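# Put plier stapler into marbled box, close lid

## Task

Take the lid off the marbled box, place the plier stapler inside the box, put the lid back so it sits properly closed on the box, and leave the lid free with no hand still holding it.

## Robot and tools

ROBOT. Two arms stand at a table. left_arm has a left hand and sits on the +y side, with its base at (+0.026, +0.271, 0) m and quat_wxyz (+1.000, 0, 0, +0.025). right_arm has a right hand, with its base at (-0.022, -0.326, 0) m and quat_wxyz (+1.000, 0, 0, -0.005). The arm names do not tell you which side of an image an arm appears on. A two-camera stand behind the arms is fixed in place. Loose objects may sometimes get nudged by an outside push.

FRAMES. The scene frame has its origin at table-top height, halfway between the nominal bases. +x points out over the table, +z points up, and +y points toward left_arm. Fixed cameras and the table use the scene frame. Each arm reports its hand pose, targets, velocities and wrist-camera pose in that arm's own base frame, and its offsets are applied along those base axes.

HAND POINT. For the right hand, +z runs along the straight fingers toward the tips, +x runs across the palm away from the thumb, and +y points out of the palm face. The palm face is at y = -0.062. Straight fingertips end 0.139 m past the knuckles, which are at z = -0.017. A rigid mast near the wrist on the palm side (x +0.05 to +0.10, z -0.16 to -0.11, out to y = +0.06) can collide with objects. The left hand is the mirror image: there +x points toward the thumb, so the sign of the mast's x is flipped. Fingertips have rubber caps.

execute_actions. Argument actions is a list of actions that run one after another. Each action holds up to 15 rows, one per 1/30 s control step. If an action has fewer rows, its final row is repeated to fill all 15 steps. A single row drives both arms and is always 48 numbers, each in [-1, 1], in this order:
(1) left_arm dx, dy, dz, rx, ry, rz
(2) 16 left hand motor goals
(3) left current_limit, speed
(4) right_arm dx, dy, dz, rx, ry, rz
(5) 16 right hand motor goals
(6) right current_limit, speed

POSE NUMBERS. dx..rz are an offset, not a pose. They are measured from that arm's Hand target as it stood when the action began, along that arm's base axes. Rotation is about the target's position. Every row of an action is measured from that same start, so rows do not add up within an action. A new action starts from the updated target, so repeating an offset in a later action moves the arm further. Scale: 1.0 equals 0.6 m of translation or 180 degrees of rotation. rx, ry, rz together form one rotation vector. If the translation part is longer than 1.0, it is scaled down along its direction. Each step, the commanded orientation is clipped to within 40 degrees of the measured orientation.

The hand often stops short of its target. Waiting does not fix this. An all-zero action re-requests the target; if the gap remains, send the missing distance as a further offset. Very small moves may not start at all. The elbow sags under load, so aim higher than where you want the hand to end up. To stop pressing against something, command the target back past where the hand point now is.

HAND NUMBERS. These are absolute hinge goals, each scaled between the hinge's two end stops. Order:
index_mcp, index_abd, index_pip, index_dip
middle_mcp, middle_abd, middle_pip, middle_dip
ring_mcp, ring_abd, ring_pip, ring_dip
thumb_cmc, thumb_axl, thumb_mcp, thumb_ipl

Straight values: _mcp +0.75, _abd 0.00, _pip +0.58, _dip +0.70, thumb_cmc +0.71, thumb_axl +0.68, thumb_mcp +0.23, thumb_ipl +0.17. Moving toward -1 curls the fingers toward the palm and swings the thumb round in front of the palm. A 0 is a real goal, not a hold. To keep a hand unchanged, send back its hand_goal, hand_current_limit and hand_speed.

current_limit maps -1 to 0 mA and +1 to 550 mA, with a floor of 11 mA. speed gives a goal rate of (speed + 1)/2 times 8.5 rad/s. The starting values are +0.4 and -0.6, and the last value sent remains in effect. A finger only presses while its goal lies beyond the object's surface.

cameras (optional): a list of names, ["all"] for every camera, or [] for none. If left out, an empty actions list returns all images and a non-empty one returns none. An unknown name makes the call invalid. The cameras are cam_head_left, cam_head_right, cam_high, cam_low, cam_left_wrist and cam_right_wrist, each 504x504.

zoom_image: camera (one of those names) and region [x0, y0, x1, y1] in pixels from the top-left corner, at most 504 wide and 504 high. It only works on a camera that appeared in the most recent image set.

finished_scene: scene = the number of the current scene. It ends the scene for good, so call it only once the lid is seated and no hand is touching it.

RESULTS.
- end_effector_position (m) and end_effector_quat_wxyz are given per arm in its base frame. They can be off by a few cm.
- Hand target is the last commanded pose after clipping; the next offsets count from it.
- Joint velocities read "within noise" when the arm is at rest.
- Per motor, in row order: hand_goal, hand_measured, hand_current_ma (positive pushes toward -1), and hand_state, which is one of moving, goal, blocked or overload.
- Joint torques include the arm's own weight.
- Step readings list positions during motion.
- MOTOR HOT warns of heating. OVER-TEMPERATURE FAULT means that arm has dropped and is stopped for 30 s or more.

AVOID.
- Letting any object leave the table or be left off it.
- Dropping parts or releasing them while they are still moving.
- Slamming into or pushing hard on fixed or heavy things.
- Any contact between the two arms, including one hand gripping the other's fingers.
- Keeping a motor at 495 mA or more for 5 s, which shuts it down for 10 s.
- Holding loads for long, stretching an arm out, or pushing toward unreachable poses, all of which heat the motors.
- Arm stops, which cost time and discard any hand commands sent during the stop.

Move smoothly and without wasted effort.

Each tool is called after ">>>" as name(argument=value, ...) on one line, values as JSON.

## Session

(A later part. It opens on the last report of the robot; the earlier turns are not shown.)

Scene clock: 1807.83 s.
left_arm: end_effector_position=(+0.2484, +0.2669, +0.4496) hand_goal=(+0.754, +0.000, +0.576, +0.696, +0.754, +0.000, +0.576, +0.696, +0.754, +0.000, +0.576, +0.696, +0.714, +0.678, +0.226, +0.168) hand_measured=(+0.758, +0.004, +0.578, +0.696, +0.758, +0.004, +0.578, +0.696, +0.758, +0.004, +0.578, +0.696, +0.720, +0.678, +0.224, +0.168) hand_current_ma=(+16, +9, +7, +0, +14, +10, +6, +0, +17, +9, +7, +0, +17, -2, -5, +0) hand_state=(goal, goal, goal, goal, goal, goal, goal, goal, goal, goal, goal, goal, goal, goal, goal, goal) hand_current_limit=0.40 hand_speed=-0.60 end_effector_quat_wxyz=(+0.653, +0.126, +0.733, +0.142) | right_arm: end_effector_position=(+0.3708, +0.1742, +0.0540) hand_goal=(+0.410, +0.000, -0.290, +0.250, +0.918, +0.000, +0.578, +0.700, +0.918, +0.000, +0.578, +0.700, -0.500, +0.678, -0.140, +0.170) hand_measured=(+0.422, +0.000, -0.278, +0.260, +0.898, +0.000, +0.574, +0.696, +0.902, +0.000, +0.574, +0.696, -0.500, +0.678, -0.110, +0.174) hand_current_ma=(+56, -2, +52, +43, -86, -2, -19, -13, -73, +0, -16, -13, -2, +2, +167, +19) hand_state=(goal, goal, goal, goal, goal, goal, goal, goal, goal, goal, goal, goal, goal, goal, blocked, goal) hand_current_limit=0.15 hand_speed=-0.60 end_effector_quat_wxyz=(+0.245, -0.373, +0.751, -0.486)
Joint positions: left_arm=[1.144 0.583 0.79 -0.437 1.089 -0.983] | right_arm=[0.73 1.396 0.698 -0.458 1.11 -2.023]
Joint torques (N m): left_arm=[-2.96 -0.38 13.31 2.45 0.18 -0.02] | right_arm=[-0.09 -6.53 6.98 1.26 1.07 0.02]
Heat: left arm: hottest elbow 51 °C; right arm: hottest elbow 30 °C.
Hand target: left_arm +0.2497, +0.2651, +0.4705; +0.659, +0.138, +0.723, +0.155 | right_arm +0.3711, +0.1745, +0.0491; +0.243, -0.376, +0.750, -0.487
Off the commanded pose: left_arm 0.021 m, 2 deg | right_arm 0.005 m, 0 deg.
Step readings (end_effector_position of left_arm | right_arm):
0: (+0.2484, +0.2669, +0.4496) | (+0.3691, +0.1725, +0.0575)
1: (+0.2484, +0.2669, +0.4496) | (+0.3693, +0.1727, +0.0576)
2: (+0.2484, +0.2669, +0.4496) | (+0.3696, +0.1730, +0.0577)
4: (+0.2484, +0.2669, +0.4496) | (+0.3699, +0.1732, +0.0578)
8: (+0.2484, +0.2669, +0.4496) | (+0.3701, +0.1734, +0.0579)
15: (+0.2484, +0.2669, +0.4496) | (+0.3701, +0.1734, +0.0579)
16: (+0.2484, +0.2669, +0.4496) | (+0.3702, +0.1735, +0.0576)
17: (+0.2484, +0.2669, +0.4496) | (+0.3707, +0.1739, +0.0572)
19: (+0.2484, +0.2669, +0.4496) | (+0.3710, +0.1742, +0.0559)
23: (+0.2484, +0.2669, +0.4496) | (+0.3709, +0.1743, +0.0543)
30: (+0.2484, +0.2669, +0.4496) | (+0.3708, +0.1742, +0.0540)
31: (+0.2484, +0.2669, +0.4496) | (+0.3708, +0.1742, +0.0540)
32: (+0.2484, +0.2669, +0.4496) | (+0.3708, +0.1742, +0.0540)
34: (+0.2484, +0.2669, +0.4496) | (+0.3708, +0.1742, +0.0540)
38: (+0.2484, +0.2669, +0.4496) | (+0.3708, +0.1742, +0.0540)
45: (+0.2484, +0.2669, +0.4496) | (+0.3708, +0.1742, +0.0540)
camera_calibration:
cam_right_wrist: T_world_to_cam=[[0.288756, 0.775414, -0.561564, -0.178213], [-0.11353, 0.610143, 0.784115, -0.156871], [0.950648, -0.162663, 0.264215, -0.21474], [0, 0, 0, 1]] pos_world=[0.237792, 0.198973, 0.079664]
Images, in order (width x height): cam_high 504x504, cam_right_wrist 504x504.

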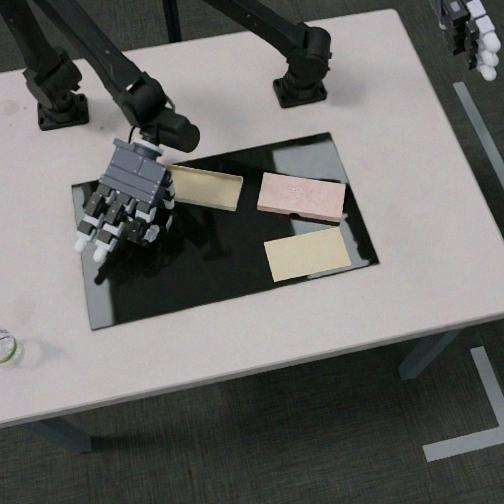

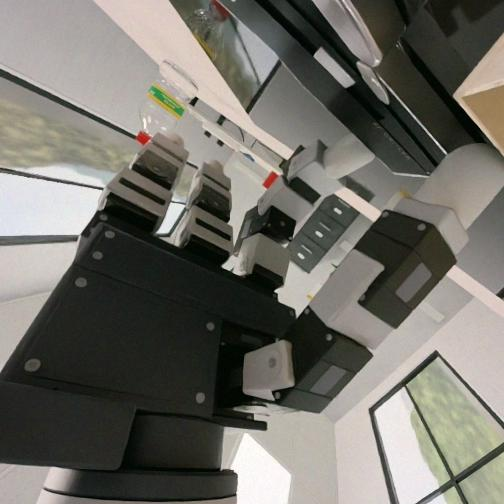

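>>> execute_actions(actions=[[[0,0,0,0,0,0,0.754,0,0.576,0.696,0.754,0,0.576,0.696,0.754,0,0.576,0.696,0.714,0.678,0.226,0.168,0.4,-0.6,0,0,-0.007,0,0,0,0.41,0,-0.29,0.25,0.918,0,0.578,0.7,0.918,0,0.578,0.7,-0.5,0.678,-0.1,0.17,0.15,-0.6]],[[0,0,0,0,0,0,0.754,0,0.576,0.696,0.754,0,0.576,0.696,0.754,0,0.576,0.696,0.714,0.678,0.226,0.168,0.4,-0.6,0,0,0,0,0,0,0.36,0,-0.29,0.25,0.918,0,0.578,0.7,0.918,0,0.578,0.7,-0.5,0.678,-0.13,0.17,0.1,-0.8]]])

Scene clock: 1838.40 s.
left_arm: end_effector_position=(+0.2484, +0.2669, +0.4496) hand_goal=(+0.754, +0.000, +0.576, +0.696, +0.754, +0.000, +0.576, +0.696, +0.754, +0.000, +0.576, +0.696, +0.714, +0.678, +0.226, +0.168) hand_measured=(+0.758, +0.004, +0.578, +0.696, +0.758, +0.004, +0.578, +0.696, +0.758, +0.004, +0.578, +0.696, +0.720, +0.678, +0.224, +0.168) hand_current_ma=(+16, +9, +7, +0, +14, +10, +6, +0, +17, +9, +7, +0, +17, -2, -5, +0) hand_state=(goal, goal, goal, goal, goal, goal, goal, goal, goal, goal, goal, goal, goal, goal, goal, goal) hand_current_limit=0.40 hand_speed=-0.60 end_effector_quat_wxyz=(+0.653, +0.126, +0.733, +0.142) | right_arm: end_effector_position=(+0.3718, +0.1746, +0.0518) hand_goal=(+0.360, +0.000, -0.290, +0.250, +0.918, +0.000, +0.578, +0.700, +0.918, +0.000, +0.578, +0.700, -0.500, +0.678, -0.130, +0.170) hand_measured=(+0.408, +0.000, -0.278, +0.252, +0.898, +0.000, +0.574, +0.696, +0.902, +0.000, +0.574, +0.696, -0.502, +0.678, -0.094, +0.176) hand_current_ma=(+223, -2, +45, +7, -86, -2, -19, -13, -73, +0, -16, -13, -6, +2, +209, +35) hand_state=(blocked, goal, goal, goal, goal, goal, goal, goal, goal, goal, goal, goal, goal, goal, blocked, goal) hand_current_limit=0.10 hand_speed=-0.80 end_effector_quat_wxyz=(+0.247, -0.371, +0.751, -0.487)
Joint positions: left_arm=[1.144 0.583 0.79 -0.437 1.089 -0.983] | right_arm=[0.73 1.402 0.695 -0.443 1.113 -2.023]
Joint torques (N m): left_arm=[-3.31 -0.15 13.14 2.47 0.16 -0.04] | right_arm=[-0.26 -6.48 6.83 1.21 0.98 0.01]
Heat: left arm: hottest elbow 51 °C; right arm: hottest elbow 30 °C.
Hand target: left_arm +0.2497, +0.2651, +0.4705; +0.659, +0.138, +0.723, +0.155 | right_arm +0.3711, +0.1745, +0.0449; +0.243, -0.376, +0.750, -0.487
Off the commanded pose: left_arm 0.021 m, 2 deg | right_arm 0.007 m, 1 deg.
Step readings (end_effector_position of left_arm | right_arm):
0: (+0.2484, +0.2669, +0.4496) | (+0.3708, +0.1742, +0.0540)
1: (+0.2484, +0.2669, +0.4496) | (+0.3708, +0.1741, +0.0536)
2: (+0.2484, +0.2669, +0.4496) | (+0.3711, +0.1744, +0.0532)
4: (+0.2484, +0.2669, +0.4496) | (+0.3713, +0.1746, +0.0520)
8: (+0.2484, +0.2669, +0.4496) | (+0.3716, +0.1747, +0.0515)
15: (+0.2484, +0.2669, +0.4496) | (+0.3716, +0.1747, +0.0515)
16: (+0.2484, +0.2669, +0.4496) | (+0.3716, +0.1747, +0.0515)
17: (+0.2484, +0.2669, +0.4496) | (+0.3717, +0.1747, +0.0516)
19: (+0.2484, +0.2669, +0.4496) | (+0.3718, +0.1746, +0.0518)
23: (+0.2484, +0.2669, +0.4496) | (+0.3718, +0.1746, +0.0518)
30: (+0.2484, +0.2669, +0.4496) | (+0.3718, +0.1746, +0.0518)

>>> execute_actions(actions=[[[0,0,0,0,0,0,0.754,0,0.576,0.696,0.754,0,0.576,0.696,0.754,0,0.576,0.696,0.714,0.678,0.226,0.168,0.4,-0.6,0,0,0,0,0,0,0.3,0,-0.31,0.23,0.918,0,0.578,0.7,0.918,0,0.578,0.7,-0.5,0.678,-0.2,0.17,0.3,-0.8]],[[0,0,0,0,0,0,0.754,0,0.576,0.696,0.754,0,0.576,0.696,0.754,0,0.576,0.696,0.714,0.678,0.226,0.168,0.4,-0.6,0,0,0,0,0,0,0.22,0,-0.33,0.21,0.918,0,0.578,0.7,0.918,0,0.578,0.7,-0.5,0.678,-0.28,0.15,0.55,-0.8]]], cameras=["cam_high","cam_right_wrist"])

>>> zoom_image(camera="cam_right_wrist", region=[250, 0, 504, 250])

Scene clock: 1854.40 s.
left_arm: end_effector_position=(+0.2484, +0.2669, +0.4496) hand_goal=(+0.754, +0.000, +0.576, +0.696, +0.754, +0.000, +0.576, +0.696, +0.754, +0.000, +0.576, +0.696, +0.714, +0.678, +0.226, +0.168) hand_measured=(+0.758, +0.004, +0.578, +0.696, +0.758, +0.004, +0.578, +0.696, +0.758, +0.004, +0.578, +0.696, +0.720, +0.678, +0.224, +0.168) hand_current_ma=(+16, +9, +7, +0, +14, +10, +6, +0, +17, +9, +7, +0, +17, -2, -5, +0) hand_state=(goal, goal, goal, goal, goal, goal, goal, goal, goal, goal, goal, goal, goal, goal, goal, goal) hand_current_limit=0.40 hand_speed=-0.60 end_effector_quat_wxyz=(+0.653, +0.126, +0.733, +0.142) | right_arm: end_effector_position=(+0.3718, +0.1745, +0.0517) hand_goal=(+0.220, +0.000, -0.330, +0.210, +0.918, +0.000, +0.578, +0.700, +0.918, +0.000, +0.578, +0.700, -0.500, +0.678, -0.280, +0.150) hand_measured=(+0.404, +0.000, -0.278, +0.246, +0.898, +0.000, +0.574, +0.696, +0.902, +0.000, +0.574, +0.696, -0.502, +0.678, -0.098, +0.180) hand_current_ma=(+426, -2, +228, +155, -86, -2, -19, -13, -73, +0, -16, -13, -6, +2, +426, +175) hand_state=(blocked, goal, blocked, blocked, goal, goal, goal, goal, goal, goal, goal, goal, goal, goal, blocked, blocked) hand_current_limit=0.55 hand_speed=-0.80 end_effector_quat_wxyz=(+0.247, -0.371, +0.751, -0.487)
Joint positions: left_arm=[1.144 0.583 0.79 -0.437 1.089 -0.983] | right_arm=[0.73 1.403 0.695 -0.443 1.113 -2.023]
Joint torques (N m): left_arm=[-2.96 -0.44 13.15 2.28 0.19 -0.01] | right_arm=[-0.5 -6.3 6.86 1.18 0.93 0.01]
Heat: left arm: hottest elbow 51 °C; right arm: hottest elbow 30 °C.
Hand target: left_arm +0.2497, +0.2651, +0.4705; +0.659, +0.138, +0.723, +0.155 | right_arm +0.3711, +0.1745, +0.0449; +0.243, -0.376, +0.750, -0.487
Off the commanded pose: left_arm 0.021 m, 2 deg | right_arm 0.007 m, 1 deg.
Step readings (end_effector_position of left_arm | right_arm):
0: (+0.2484, +0.2669, +0.4496) | (+0.3718, +0.1746, +0.0518)
1: (+0.2484, +0.2669, +0.4496) | (+0.3718, +0.1746, +0.0518)
2: (+0.2484, +0.2669, +0.4496) | (+0.3719, +0.1746, +0.0518)
4: (+0.2484, +0.2669, +0.4496) | (+0.3719, +0.1746, +0.0518)
8: (+0.2484, +0.2669, +0.4496) | (+0.3719, +0.1746, +0.0518)
15: (+0.2484, +0.2669, +0.4496) | (+0.3719, +0.1746, +0.0518)
16: (+0.2484, +0.2669, +0.4496) | (+0.3719, +0.1746, +0.0518)
17: (+0.2484, +0.2669, +0.4496) | (+0.3718, +0.1745, +0.0517)
19: (+0.2484, +0.2669, +0.4496) | (+0.3718, +0.1745, +0.0517)
23: (+0.2484, +0.2669, +0.4496) | (+0.3718, +0.1745, +0.0517)
30: (+0.2484, +0.2669, +0.4496) | (+0.3718, +0.1745, +0.0517)
camera_calibration:
cam_right_wrist: T_world_to_cam=[[0.292354, 0.775826, -0.559127, -0.181744], [-0.117022, 0.6093, 0.784257, -0.153652], [0.949123, -0.163851, 0.26892, -0.214549], [0, 0, 0, 1]] pos_world=[0.238786, 0.199468, 0.0765811]
Images, in order (width x height): cam_high 504x504, cam_right_wrist 504x504.

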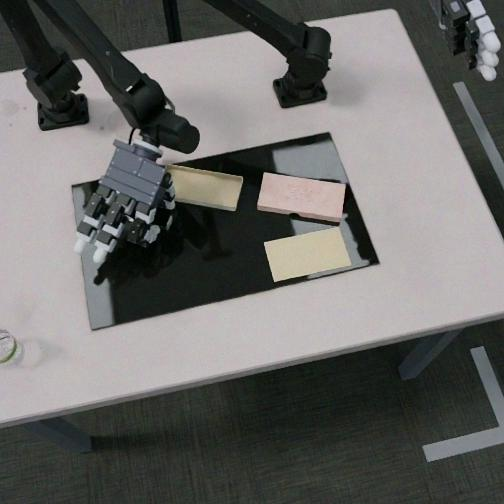

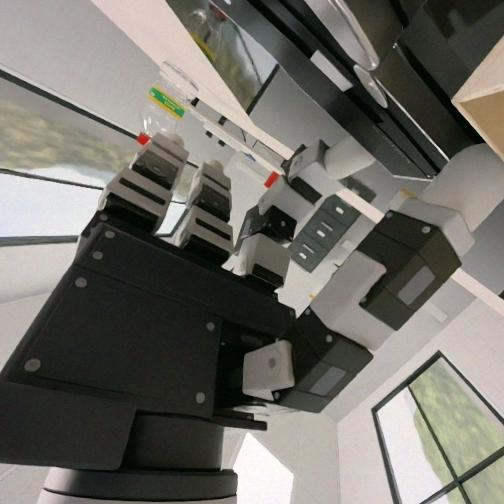

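Scaled by 1.984.

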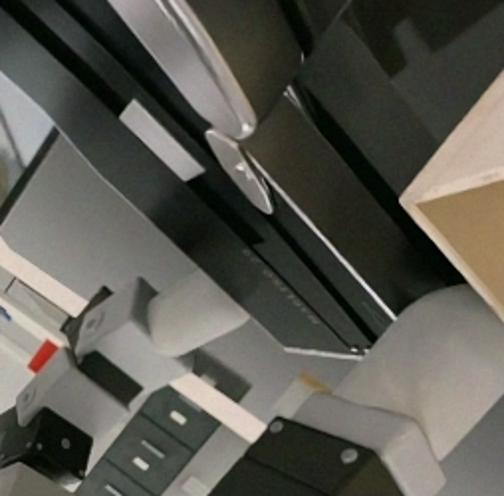

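>>> execute_actions(actions=[[[0,0,0,0,0,0,0.754,0,0.576,0.696,0.754,0,0.576,0.696,0.754,0,0.576,0.696,0.714,0.678,0.226,0.168,0.4,-0.6,0,0,0.025,0,0,0,0.22,0,-0.33,0.21,0.918,0,0.578,0.7,0.918,0,0.578,0.7,-0.5,0.678,-0.28,0.15,0.55,-0.8]],[[0,0,0,0,0,0,0.754,0,0.576,0.696,0.754,0,0.576,0.696,0.754,0,0.576,0.696,0.714,0.678,0.226,0.168,0.4,-0.6,0,0,0.015,0,0,0,0.22,0,-0.33,0.21,0.918,0,0.578,0.7,0.918,0,0.578,0.7,-0.5,0.678,-0.28,0.15,0.55,-0.8]]], cameras=["cam_high","cam_right_wrist","cam_low"])

>>> zoom_image(camera="cam_low", region=[190, 200, 400, 300])

>>> zoom_image(camera="cam_high", region=[60, 120, 260, 300])

Scene clock: 1868.07 s.
left_arm: end_effector_position=(+0.2484, +0.2669, +0.4496) hand_goal=(+0.754, +0.000, +0.576, +0.696, +0.754, +0.000, +0.576, +0.696, +0.754, +0.000, +0.576, +0.696, +0.714, +0.678, +0.226, +0.168) hand_measured=(+0.758, +0.004, +0.578, +0.696, +0.758, +0.004, +0.578, +0.696, +0.758, +0.004, +0.578, +0.696, +0.720, +0.678, +0.224, +0.168) hand_current_ma=(+16, +9, +7, +0, +14, +10, +6, +0, +17, +9, +7, +0, +17, -2, -5, +0) hand_state=(goal, goal, goal, goal, goal, goal, goal, goal, goal, goal, goal, goal, goal, goal, goal, goal) hand_current_limit=0.40 hand_speed=-0.60 end_effector_quat_wxyz=(+0.653, +0.126, +0.733, +0.142) | right_arm: end_effector_position=(+0.3639, +0.1685, +0.0550) hand_goal=(+0.220, +0.000, -0.330, +0.210, +0.918, +0.000, +0.578, +0.700, +0.918, +0.000, +0.578, +0.700, -0.500, +0.678, -0.280, +0.150) hand_measured=(+0.402, +0.006, -0.278, +0.246, +0.898, +0.000, +0.574, +0.696, +0.902, +0.000, +0.574, +0.696, -0.500, +0.678, -0.098, +0.180) hand_current_ma=(+426, +17, +228, +155, -86, -2, -19, -13, -73, +0, -16, -13, -1, +2, +426, +175) hand_state=(blocked, goal, blocked, blocked, goal, goal, goal, goal, goal, goal, goal, goal, goal, goal, blocked, blocked) hand_current_limit=0.55 hand_speed=-0.80 end_effector_quat_wxyz=(+0.233, -0.382, +0.749, -0.489)
Joint positions: left_arm=[1.144 0.583 0.79 -0.437 1.089 -0.983] | right_arm=[0.73 1.381 0.695 -0.497 1.108 -2.024]
Joint torques (N m): left_arm=[-3.6 -0.85 13.39 2.54 0.21 -0.01] | right_arm=[0.09 -8.41 9.51 0.1 1.19 0]
Heat: left arm: hottest elbow 51 °C; right arm: hottest elbow 30 °C.
Hand target: left_arm +0.2497, +0.2651, +0.4705; +0.659, +0.138, +0.723, +0.155 | right_arm +0.3711, +0.1745, +0.0689; +0.243, -0.376, +0.750, -0.487
Off the commanded pose: left_arm 0.021 m, 2 deg | right_arm 0.017 m, 1 deg.
Step readings (end_effector_position of left_arm | right_arm):
0: (+0.2484, +0.2669, +0.4496) | (+0.3718, +0.1745, +0.0517)
1: (+0.2484, +0.2669, +0.4496) | (+0.3714, +0.1742, +0.0517)
2: (+0.2484, +0.2669, +0.4496) | (+0.3707, +0.1737, +0.0518)
4: (+0.2484, +0.2669, +0.4496) | (+0.3698, +0.1731, +0.0522)
8: (+0.2484, +0.2669, +0.4496) | (+0.3691, +0.1725, +0.0520)
15: (+0.2484, +0.2669, +0.4496) | (+0.3690, +0.1725, +0.0520)
16: (+0.2484, +0.2669, +0.4496) | (+0.3686, +0.1721, +0.0523)
17: (+0.2484, +0.2669, +0.4496) | (+0.3673, +0.1712, +0.0525)
19: (+0.2484, +0.2669, +0.4496) | (+0.3652, +0.1696, +0.0538)
23: (+0.2484, +0.2669, +0.4496) | (+0.3642, +0.1687, +0.0552)
30: (+0.2484, +0.2669, +0.4496) | (+0.3639, +0.1685, +0.0550)
camera_calibration:
cam_right_wrist: T_world_to_cam=[[0.274121, 0.76569, -0.581873, -0.163255], [-0.0966588, 0.623922, 0.775486, -0.162985], [0.956825, -0.156334, 0.245041, -0.211662], [0, 0, 0, 1]] pos_world=[0.231522, 0.193603, 0.0832648]
Images, in order (width x height): cam_high 504x504, cam_low 504x504, cam_right_wrist 504x504.

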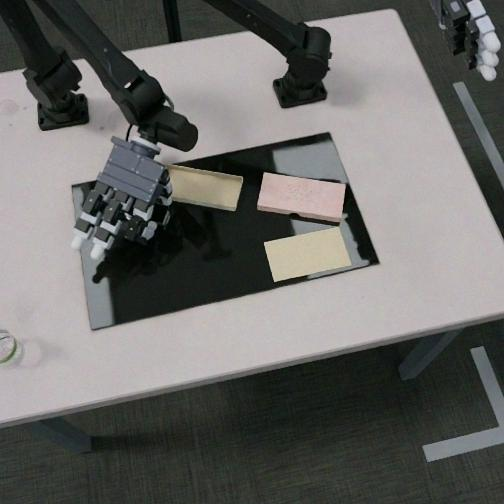

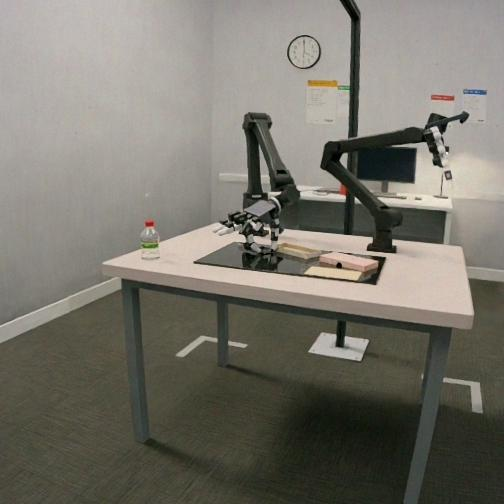

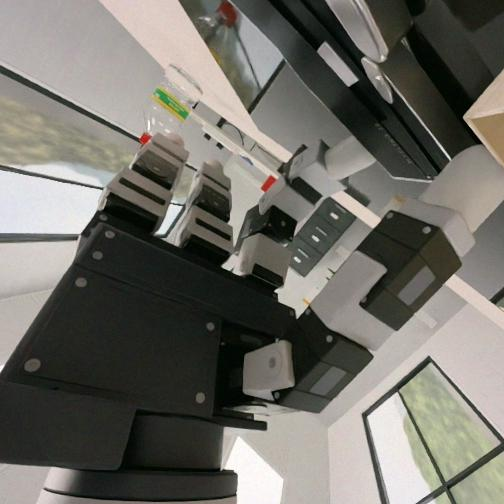

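Scaled by 2.400.

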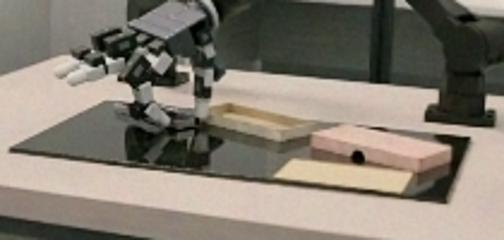

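Scaled by 2.520.

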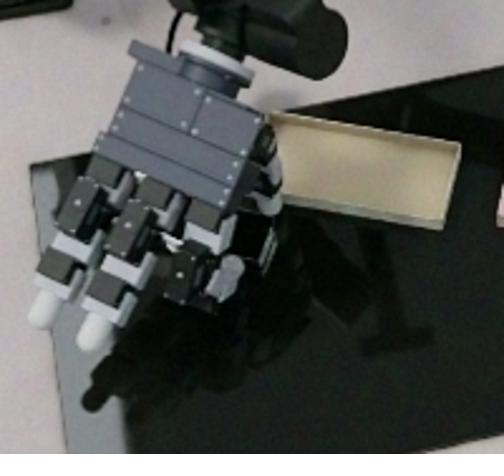

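>>> execute_actions(actions=[[[0,0,0,0,0,0,0.754,0,0.576,0.696,0.754,0,0.576,0.696,0.754,0,0.576,0.696,0.714,0.678,0.226,0.168,0.4,-0.6,0.008,0.007,0.025,0,0,0,0.22,0,-0.33,0.21,0.918,0,0.578,0.7,0.918,0,0.578,0.7,-0.5,0.678,-0.28,0.15,0.55,-0.8]]], cameras=["cam_high","cam_right_wrist","cam_low"])

>>> zoom_image(camera="cam_low", region=[190, 200, 400, 300])

>>> zoom_image(camera="cam_high", region=[60, 120, 260, 300])

Scene clock: 1886.07 s.
left_arm: end_effector_position=(+0.2484, +0.2669, +0.4496) hand_goal=(+0.754, +0.000, +0.576, +0.696, +0.754, +0.000, +0.576, +0.696, +0.754, +0.000, +0.576, +0.696, +0.714, +0.678, +0.226, +0.168) hand_measured=(+0.758, +0.004, +0.578, +0.696, +0.758, +0.004, +0.578, +0.696, +0.758, +0.004, +0.578, +0.696, +0.720, +0.678, +0.224, +0.168) hand_current_ma=(+16, +9, +7, +0, +14, +10, +6, +0, +17, +9, +7, +0, +17, -2, -5, +0) hand_state=(goal, goal, goal, goal, goal, goal, goal, goal, goal, goal, goal, goal, goal, goal, goal, goal) hand_current_limit=0.40 hand_speed=-0.60 end_effector_quat_wxyz=(+0.653, +0.126, +0.733, +0.142) | right_arm: end_effector_position=(+0.3613, +0.1666, +0.0619) hand_goal=(+0.220, +0.000, -0.330, +0.210, +0.918, +0.000, +0.578, +0.700, +0.918, +0.000, +0.578, +0.700, -0.500, +0.678, -0.280, +0.150) hand_measured=(+0.402, +0.004, -0.278, +0.246, +0.898, +0.000, +0.574, +0.696, +0.902, +0.000, +0.574, +0.696, -0.500, +0.678, -0.098, +0.180) hand_current_ma=(+426, +16, +228, +155, -86, -2, -19, -13, -73, +0, -16, -13, +0, +2, +426, +175) hand_state=(blocked, goal, blocked, blocked, goal, goal, goal, goal, goal, goal, goal, goal, goal, goal, blocked, blocked) hand_current_limit=0.55 hand_speed=-0.80 end_effector_quat_wxyz=(+0.224, -0.388, +0.747, -0.490)
Joint positions: left_arm=[1.144 0.583 0.79 -0.437 1.089 -0.983] | right_arm=[0.73 1.367 0.71 -0.546 1.106 -2.028]
Joint torques (N m): left_arm=[-2.84 -0.44 13.29 2.4 0.11 -0.01] | right_arm=[-0.5 -8.29 11.56 0.1 1.26 0.04]
Heat: left arm: hottest elbow 51 °C; right arm: hottest elbow 30 °C.
Hand target: left_arm +0.2497, +0.2651, +0.4705; +0.659, +0.138, +0.723, +0.155 | right_arm +0.3760, +0.1788, +0.0839; +0.243, -0.376, +0.750, -0.487
Off the commanded pose: left_arm 0.021 m, 2 deg | right_arm 0.029 m, 3 deg.
Step readings (end_effector_position of left_arm | right_arm):
0: (+0.2484, +0.2669, +0.4496) | (+0.3639, +0.1685, +0.0550)
1: (+0.2484, +0.2669, +0.4496) | (+0.3637, +0.1684, +0.0557)
2: (+0.2484, +0.2669, +0.4496) | (+0.3624, +0.1675, +0.0562)
4: (+0.2484, +0.2669, +0.4496) | (+0.3616, +0.1668, +0.0584)
8: (+0.2484, +0.2669, +0.4496) | (+0.3613, +0.1666, +0.0617)
15: (+0.2484, +0.2669, +0.4496) | (+0.3613, +0.1666, +0.0619)
camera_calibration:
cam_right_wrist: T_world_to_cam=[[0.261739, 0.757662, -0.597863, -0.150281], [-0.0839654, 0.634986, 0.767947, -0.173337], [0.961479, -0.150802, 0.229818, -0.212861], [0, 0, 0, 1]] pos_world=[0.229442, 0.191829, 0.092185]
Images, in order (width x height): cam_high 504x504, cam_low 504x504, cam_right_wrist 504x504.

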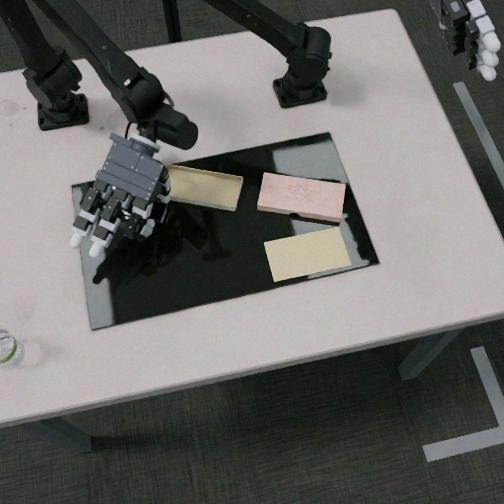

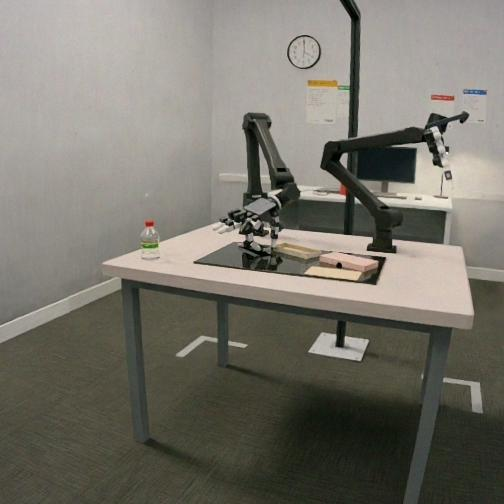

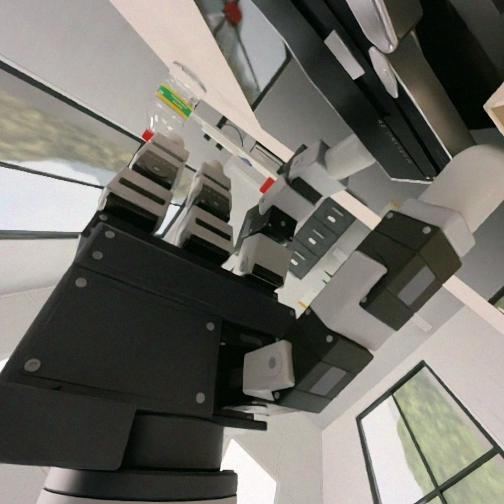

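Scaled by 2.400.

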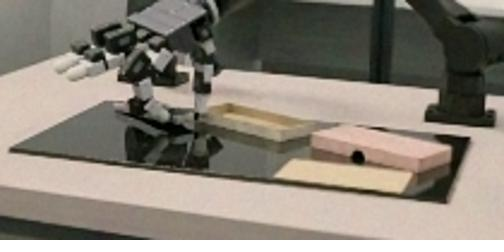

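Scaled by 2.520.

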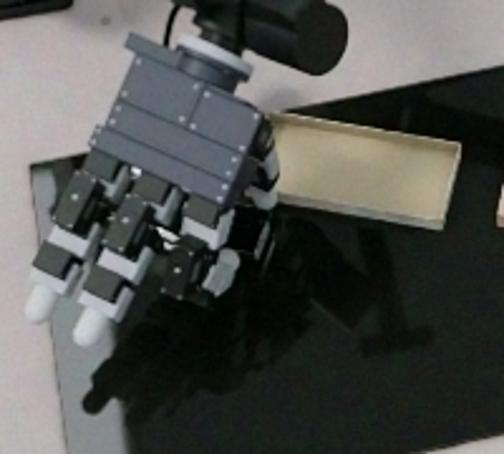

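>>> execute_actions(actions=[[[0,0,0,0,0,0,0.754,0,0.576,0.696,0.754,0,0.576,0.696,0.754,0,0.576,0.696,0.714,0.678,0.226,0.168,0.4,-0.6,0,0,0.025,0,0,0,0.22,0,-0.33,0.21,0.918,0,0.578,0.7,0.918,0,0.578,0.7,-0.5,0.678,-0.28,0.15,0.55,-0.8]],[[0,0,0,0,0,0,0.754,0,0.576,0.696,0.754,0,0.576,0.696,0.754,0,0.576,0.696,0.714,0.678,0.226,0.168,0.4,-0.6,0,0,0.02,0,0,0,0.22,0,-0.33,0.21,0.918,0,0.578,0.7,0.918,0,0.578,0.7,-0.5,0.678,-0.28,0.15,0.55,-0.8]]], cameras=["cam_high","cam_right_wrist","cam_low"])

>>> zoom_image(camera="cam_low", region=[190, 200, 400, 300])

>>> zoom_image(camera="cam_high", region=[60, 120, 260, 300])

Scene clock: 1897.03 s.
left_arm: end_effector_position=(+0.2484, +0.2669, +0.4496) hand_goal=(+0.754, +0.000, +0.576, +0.696, +0.754, +0.000, +0.576, +0.696, +0.754, +0.000, +0.576, +0.696, +0.714, +0.678, +0.226, +0.168) hand_measured=(+0.758, +0.004, +0.578, +0.696, +0.758, +0.004, +0.578, +0.696, +0.758, +0.004, +0.578, +0.696, +0.720, +0.678, +0.224, +0.168) hand_current_ma=(+16, +9, +7, +0, +14, +10, +6, +0, +17, +9, +7, +0, +17, -2, -5, +0) hand_state=(goal, goal, goal, goal, goal, goal, goal, goal, goal, goal, goal, goal, goal, goal, goal, goal) hand_current_limit=0.40 hand_speed=-0.60 end_effector_quat_wxyz=(+0.653, +0.126, +0.733, +0.142) | right_arm: end_effector_position=(+0.3600, +0.1656, +0.0860) hand_goal=(+0.220, +0.000, -0.330, +0.210, +0.918, +0.000, +0.578, +0.700, +0.918, +0.000, +0.578, +0.700, -0.500, +0.678, -0.280, +0.150) hand_measured=(+0.400, +0.004, -0.278, +0.246, +0.898, +0.000, +0.574, +0.696, +0.902, +0.000, +0.574, +0.696, -0.504, +0.678, -0.098, +0.180) hand_current_ma=(+426, +12, +228, +155, -86, -2, -19, -13, -73, +0, -16, -13, -14, +2, +426, +175) hand_state=(blocked, goal, blocked, blocked, goal, goal, goal, goal, goal, goal, goal, goal, goal, goal, blocked, blocked) hand_current_limit=0.55 hand_speed=-0.80 end_effector_quat_wxyz=(+0.220, -0.393, +0.746, -0.491)
Joint positions: left_arm=[1.144 0.583 0.79 -0.437 1.089 -0.983] | right_arm=[0.73 1.32 0.746 -0.635 1.104 -2.034]
Joint torques (N m): left_arm=[-2.2 -0.26 13.46 2.65 0.15 -0.02] | right_arm=[-0.15 -8 12.42 0.24 1.34 0.07]
Heat: left arm: hottest elbow 51 °C; right arm: hottest elbow 31 °C.
Hand target: left_arm +0.2497, +0.2651, +0.4705; +0.659, +0.138, +0.723, +0.155 | right_arm +0.3759, +0.1787, +0.1108; +0.243, -0.376, +0.750, -0.487
Off the commanded pose: left_arm 0.021 m, 2 deg | right_arm 0.032 m, 3 deg.
Step readings (end_effector_position of left_arm | right_arm):
0: (+0.2484, +0.2669, +0.4496) | (+0.3613, +0.1666, +0.0619)
1: (+0.2484, +0.2669, +0.4496) | (+0.3612, +0.1665, +0.0630)
2: (+0.2484, +0.2669, +0.4496) | (+0.3601, +0.1658, +0.0642)
4: (+0.2484, +0.2669, +0.4496) | (+0.3596, +0.1653, +0.0687)
8: (+0.2484, +0.2669, +0.4496) | (+0.3601, +0.1657, +0.0755)
15: (+0.2484, +0.2669, +0.4496) | (+0.3602, +0.1658, +0.0760)
16: (+0.2484, +0.2669, +0.4496) | (+0.3601, +0.1657, +0.0767)
17: (+0.2484, +0.2669, +0.4496) | (+0.3596, +0.1653, +0.0779)
19: (+0.2484, +0.2669, +0.4496) | (+0.3593, +0.1651, +0.0811)
23: (+0.2484, +0.2669, +0.4496) | (+0.3599, +0.1656, +0.0858)
30: (+0.2484, +0.2669, +0.4496) | (+0.3600, +0.1656, +0.0860)
camera_calibration:
cam_right_wrist: T_world_to_cam=[[0.253933, 0.753842, -0.606004, -0.130567], [-0.0787728, 0.640578, 0.763842, -0.193777], [0.964009, -0.146228, 0.222046, -0.218211], [0, 0, 0, 1]] pos_world=[0.228248, 0.190647, 0.117344]
Images, in order (width x height): cam_high 504x504, cam_low 504x504, cam_right_wrist 504x504.

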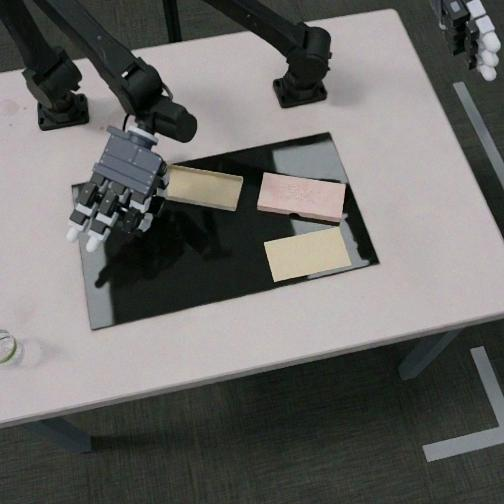

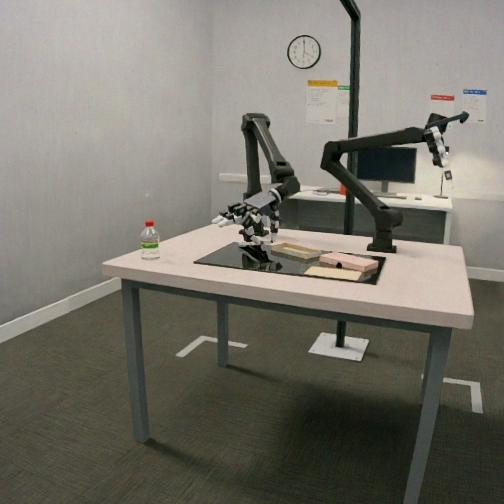

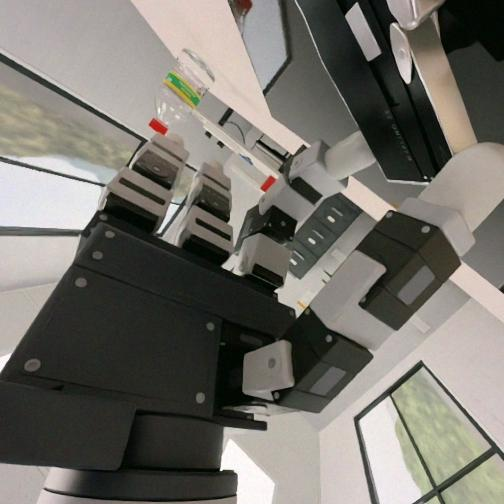

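Scaled by 2.400.

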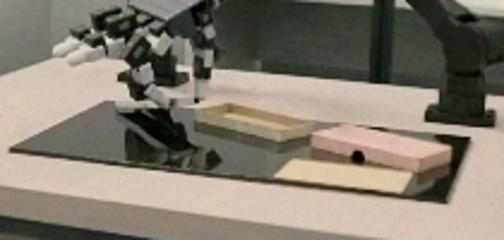

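Scaled by 2.520.

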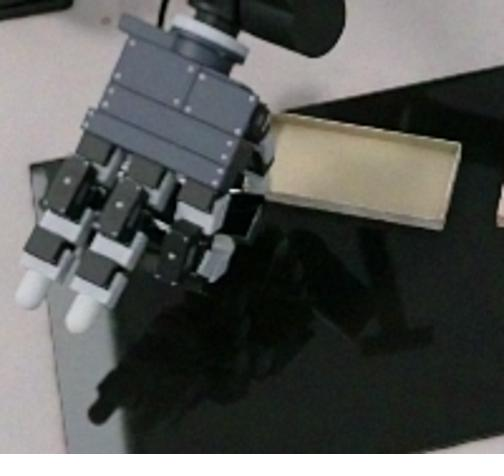

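>>> zoom_image(camera="cam_low", region=[210, 215, 300, 285])

>>> zoom_image(camera="cam_head_left", region=[260, 240, 400, 380])

Scaled by 5.600.

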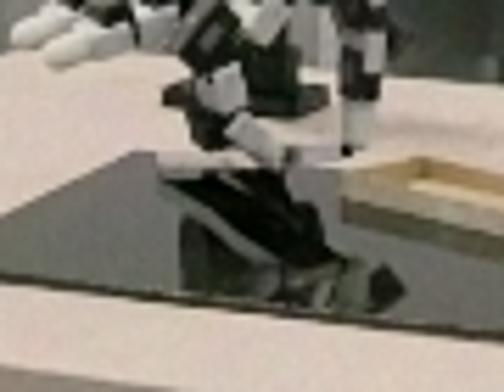

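This scene's latest camera images include none from cam_head_left. They are from: cam_high, cam_low, cam_right_wrist. cam_head_left's image comes with the result of a call that names it in "cameras".

>>> zoom_image(camera="cam_right_wrist", region=[280, 0, 504, 224])

>>> zoom_image(camera="cam_high", region=[110, 160, 200, 250])

Scaled by 2.250.

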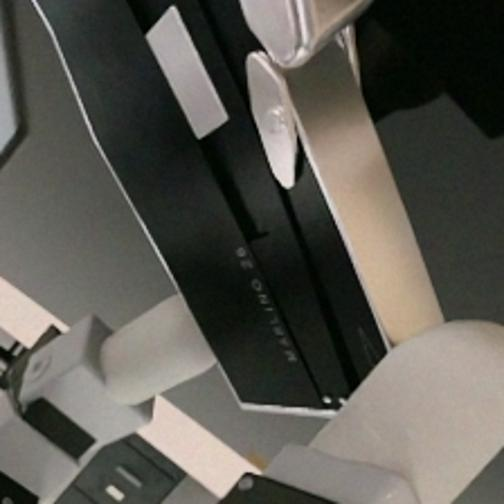

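Scaled by 5.600.

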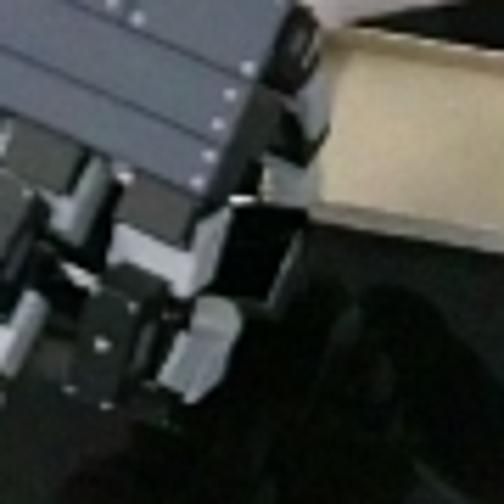

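>>> execute_actions(actions=[[[0,0,0,0,0,0,0.754,0,0.576,0.696,0.754,0,0.576,0.696,0.754,0,0.576,0.696,0.714,0.678,0.226,0.168,0.4,-0.6,-0.03,0.016,0.01,0,0,0.01,0.22,0,-0.33,0.21,0.918,0,0.578,0.7,0.918,0,0.578,0.7,-0.5,0.678,-0.28,0.15,0.55,-0.8]]], cameras=["cam_high","cam_right_wrist","cam_low"])

>>> zoom_image(camera="cam_low", region=[210, 215, 300, 285])

>>> zoom_image(camera="cam_high", region=[60, 120, 260, 300])

Scene clock: 1967.63 s.
left_arm: end_effector_position=(+0.2484, +0.2669, +0.4496) hand_goal=(+0.754, +0.000, +0.576, +0.696, +0.754, +0.000, +0.576, +0.696, +0.754, +0.000, +0.576, +0.696, +0.714, +0.678, +0.226, +0.168) hand_measured=(+0.758, +0.004, +0.578, +0.696, +0.758, +0.004, +0.578, +0.696, +0.758, +0.004, +0.578, +0.696, +0.720, +0.678, +0.224, +0.168) hand_current_ma=(+16, +9, +7, +0, +14, +10, +6, +0, +17, +9, +7, +0, +17, -2, -5, +0) hand_state=(goal, goal, goal, goal, goal, goal, goal, goal, goal, goal, goal, goal, goal, goal, goal, goal) hand_current_limit=0.40 hand_speed=-0.60 end_effector_quat_wxyz=(+0.653, +0.126, +0.733, +0.142) | right_arm: end_effector_position=(+0.3449, +0.1759, +0.0956) hand_goal=(+0.220, +0.000, -0.330, +0.210, +0.918, +0.000, +0.578, +0.700, +0.918, +0.000, +0.578, +0.700, -0.500, +0.678, -0.280, +0.150) hand_measured=(+0.400, +0.004, -0.278, +0.246, +0.898, +0.000, +0.574, +0.696, +0.902, +0.000, +0.574, +0.696, -0.514, +0.674, -0.098, +0.180) hand_current_ma=(+426, +15, +228, +155, -86, -1, -19, -13, -73, +0, -16, -13, -60, -20, +426, +175) hand_state=(blocked, goal, blocked, blocked, goal, goal, goal, goal, goal, goal, goal, goal, goal, goal, blocked, blocked) hand_current_limit=0.55 hand_speed=-0.80 end_effector_quat_wxyz=(+0.229, -0.405, +0.738, -0.488)
Joint positions: left_arm=[1.144 0.583 0.79 -0.437 1.089 -0.983] | right_arm=[0.78 1.286 0.746 -0.696 1.111 -2.003]
Joint torques (N m): left_arm=[-2.67 -0.15 13.39 2.48 0.15 -0.02] | right_arm=[-0.32 -7.77 11.9 0.28 1.37 0.19]
Heat: left arm: hottest elbow 51 °C; right arm: hottest elbow 34 °C.
Hand target: left_arm +0.2497, +0.2651, +0.4705; +0.659, +0.138, +0.723, +0.155 | right_arm +0.3579, +0.1883, +0.1169; +0.251, -0.388, +0.744, -0.483
Off the commanded pose: left_arm 0.021 m, 2 deg | right_arm 0.028 m, 3 deg.
Step readings (end_effector_position of left_arm | right_arm):
0: (+0.2484, +0.2669, +0.4496) | (+0.3600, +0.1656, +0.0860)
1: (+0.2484, +0.2669, +0.4496) | (+0.3586, +0.1661, +0.0864)
2: (+0.2484, +0.2669, +0.4496) | (+0.3560, +0.1663, +0.0874)
4: (+0.2484, +0.2669, +0.4496) | (+0.3505, +0.1701, +0.0907)
8: (+0.2484, +0.2669, +0.4496) | (+0.3450, +0.1758, +0.0956)
15: (+0.2484, +0.2669, +0.4496) | (+0.3449, +0.1759, +0.0957)
camera_calibration:
cam_right_wrist: T_world_to_cam=[[0.228494, 0.761709, -0.606292, -0.121304], [-0.102435, 0.638121, 0.763092, -0.200183], [0.968141, -0.112257, 0.223832, -0.21192], [0, 0, 0, 1]] pos_world=[0.21238, 0.19635, 0.126647]
Images, in order (width x height): cam_high 504x504, cam_low 504x504, cam_right_wrist 504x504.

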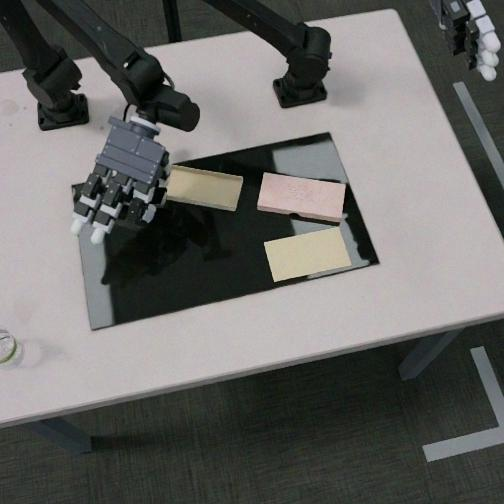

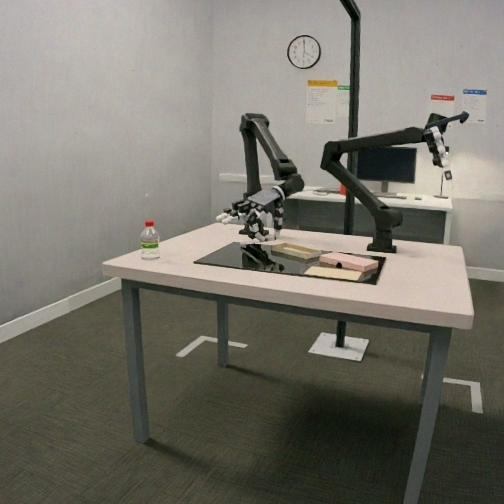

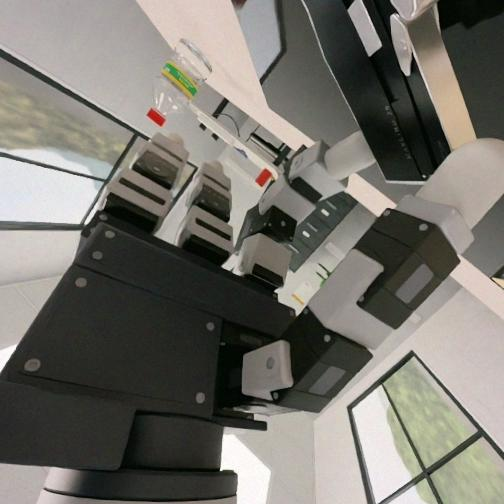

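Scaled by 5.600.

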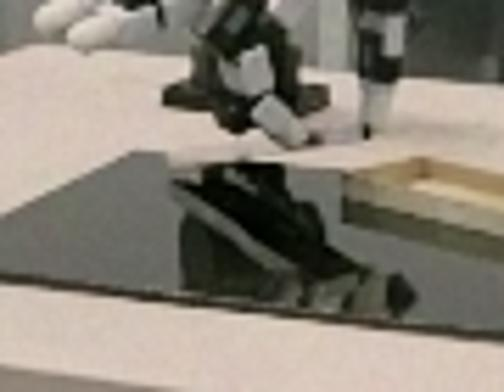

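Scaled by 2.520.

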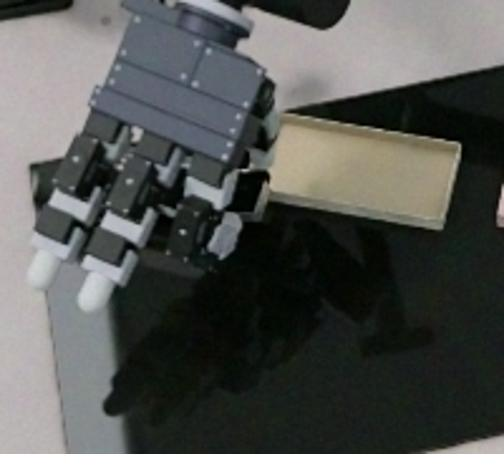

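>>> execute_actions(actions=[[[0,0,0,0,0,0,0.754,0,0.576,0.696,0.754,0,0.576,0.696,0.754,0,0.576,0.696,0.714,0.678,0.226,0.168,0.4,-0.6,-0.039,0.016,0,0,0,0.01,0.22,0,-0.33,0.21,0.918,0,0.578,0.7,0.918,0,0.578,0.7,-0.5,0.678,-0.28,0.15,0.55,-0.8]],[[0,0,0,0,0,0,0.754,0,0.576,0.696,0.754,0,0.576,0.696,0.754,0,0.576,0.696,0.714,0.678,0.226,0.168,0.4,-0.6,-0.039,0.016,0,0,0,0.01,0.22,0,-0.33,0.21,0.918,0,0.578,0.7,0.918,0,0.578,0.7,-0.5,0.678,-0.28,0.15,0.55,-0.8]]], cameras=["cam_high","cam_right_wrist","cam_low","cam_head_left"])

>>> zoom_image(camera="cam_low", region=[210, 215, 300, 285])

>>> zoom_image(camera="cam_high", region=[60, 120, 260, 300])

Scene clock: 1984.87 s.
left_arm: end_effector_position=(+0.2484, +0.2669, +0.4496) hand_goal=(+0.754, +0.000, +0.576, +0.696, +0.754, +0.000, +0.576, +0.696, +0.754, +0.000, +0.576, +0.696, +0.714, +0.678, +0.226, +0.168) hand_measured=(+0.758, +0.004, +0.578, +0.696, +0.758, +0.004, +0.578, +0.696, +0.758, +0.004, +0.578, +0.696, +0.720, +0.678, +0.224, +0.168) hand_current_ma=(+16, +9, +7, +0, +14, +10, +6, +0, +17, +9, +7, +0, +17, -2, -5, +0) hand_state=(goal, goal, goal, goal, goal, goal, goal, goal, goal, goal, goal, goal, goal, goal, goal, goal) hand_current_limit=0.40 hand_speed=-0.60 end_effector_quat_wxyz=(+0.653, +0.126, +0.733, +0.142) | right_arm: end_effector_position=(+0.3067, +0.2038, +0.1082) hand_goal=(+0.220, +0.000, -0.330, +0.210, +0.918, +0.000, +0.578, +0.700, +0.918, +0.000, +0.578, +0.700, -0.500, +0.678, -0.280, +0.150) hand_measured=(+0.232, +0.002, -0.324, +0.214, +0.898, +0.000, +0.574, +0.696, +0.902, +0.000, +0.574, +0.696, -0.502, +0.676, -0.234, +0.158) hand_current_ma=(+52, +9, +22, +12, -86, -1, -19, -13, -73, +0, -16, -13, -10, -11, +271, +41) hand_state=(goal, goal, goal, goal, goal, goal, goal, goal, goal, goal, goal, goal, goal, goal, blocked, goal) hand_current_limit=0.55 hand_speed=-0.80 end_effector_quat_wxyz=(+0.259, -0.419, +0.728, -0.477)
Joint positions: left_arm=[1.144 0.583 0.79 -0.437 1.089 -0.983] | right_arm=[0.921 1.239 0.746 -0.86 1.136 -1.833]
Joint torques (N m): left_arm=[-2.55 -0.32 13.22 2.35 0.19 -0.04] | right_arm=[-0.44 -6.48 9.72 -0.12 1.33 0.17]
Heat: left arm: hottest elbow 51 °C; right arm: hottest elbow 34 °C.
Hand target: left_arm +0.2497, +0.2651, +0.4705; +0.659, +0.138, +0.723, +0.155 | right_arm +0.3111, +0.2075, +0.1169; +0.266, -0.411, +0.731, -0.475
Off the commanded pose: left_arm 0.021 m, 2 deg | right_arm 0.010 m, 1 deg.
Step readings (end_effector_position of left_arm | right_arm):
0: (+0.2484, +0.2669, +0.4496) | (+0.3449, +0.1760, +0.0957)
1: (+0.2484, +0.2669, +0.4496) | (+0.3435, +0.1765, +0.0959)
2: (+0.2484, +0.2669, +0.4496) | (+0.3409, +0.1768, +0.0970)
4: (+0.2484, +0.2669, +0.4496) | (+0.3340, +0.1826, +0.0995)
8: (+0.2484, +0.2669, +0.4496) | (+0.3272, +0.1913, +0.1042)
15: (+0.2484, +0.2669, +0.4496) | (+0.3270, +0.1911, +0.1044)
16: (+0.2484, +0.2669, +0.4496) | (+0.3254, +0.1916, +0.1045)
17: (+0.2484, +0.2669, +0.4496) | (+0.3221, +0.1913, +0.1053)
19: (+0.2484, +0.2669, +0.4496) | (+0.3143, +0.1962, +0.1068)
23: (+0.2484, +0.2669, +0.4496) | (+0.3066, +0.2038, +0.1080)
30: (+0.2484, +0.2669, +0.4496) | (+0.3065, +0.2035, +0.1081)
camera_calibration:
cam_right_wrist: T_world_to_cam=[[0.195667, 0.789674, -0.581488, -0.124505], [-0.162633, 0.610869, 0.774848, -0.208728], [0.967091, -0.0570434, 0.247954, -0.188091], [0, 0, 0, 1]] pos_world=[0.172317, 0.215094, 0.135972]
Images, in order (width x height): cam_head_left 504x504, cam_high 504x504, cam_low 504x504, cam_right_wrist 504x504.

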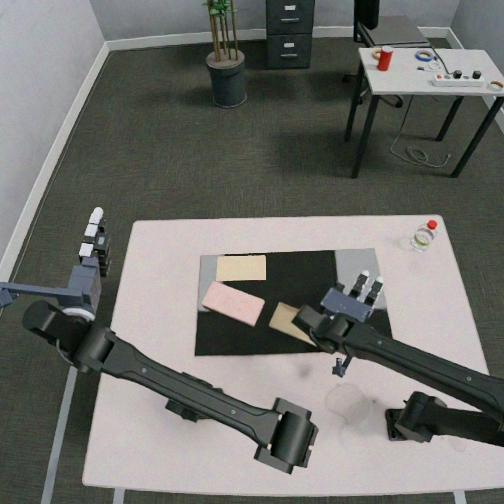

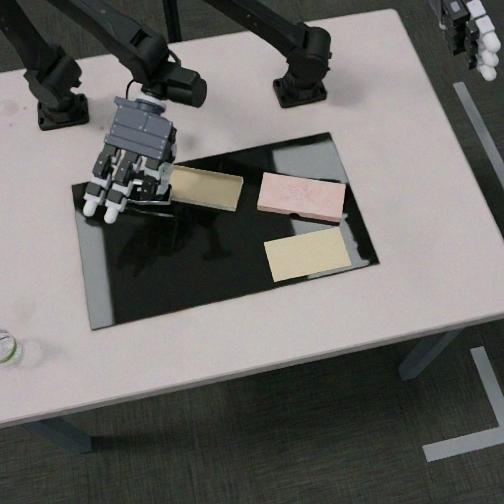

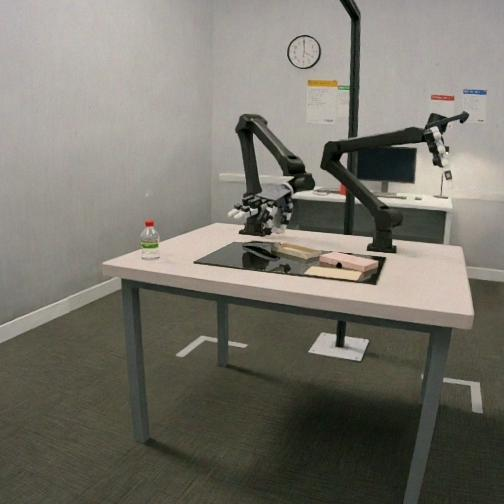

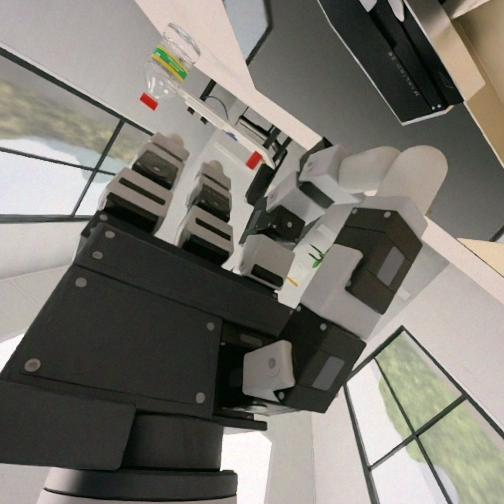

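Scaled by 5.600.

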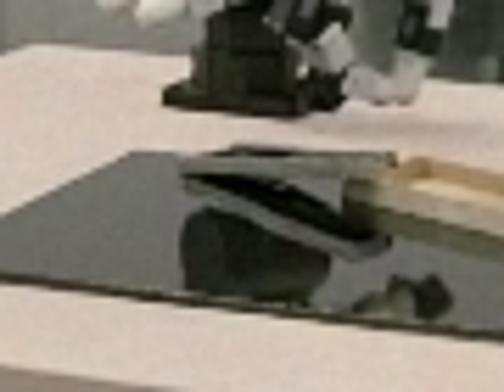

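Scaled by 2.520.

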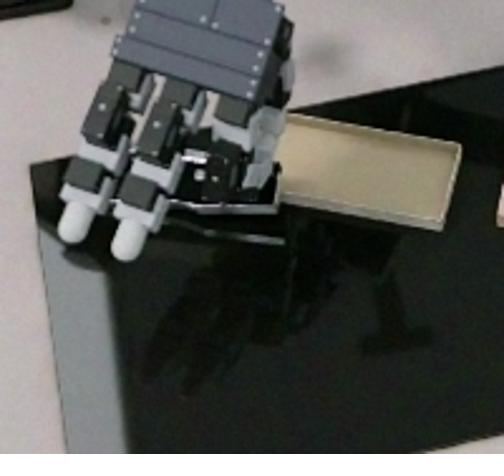

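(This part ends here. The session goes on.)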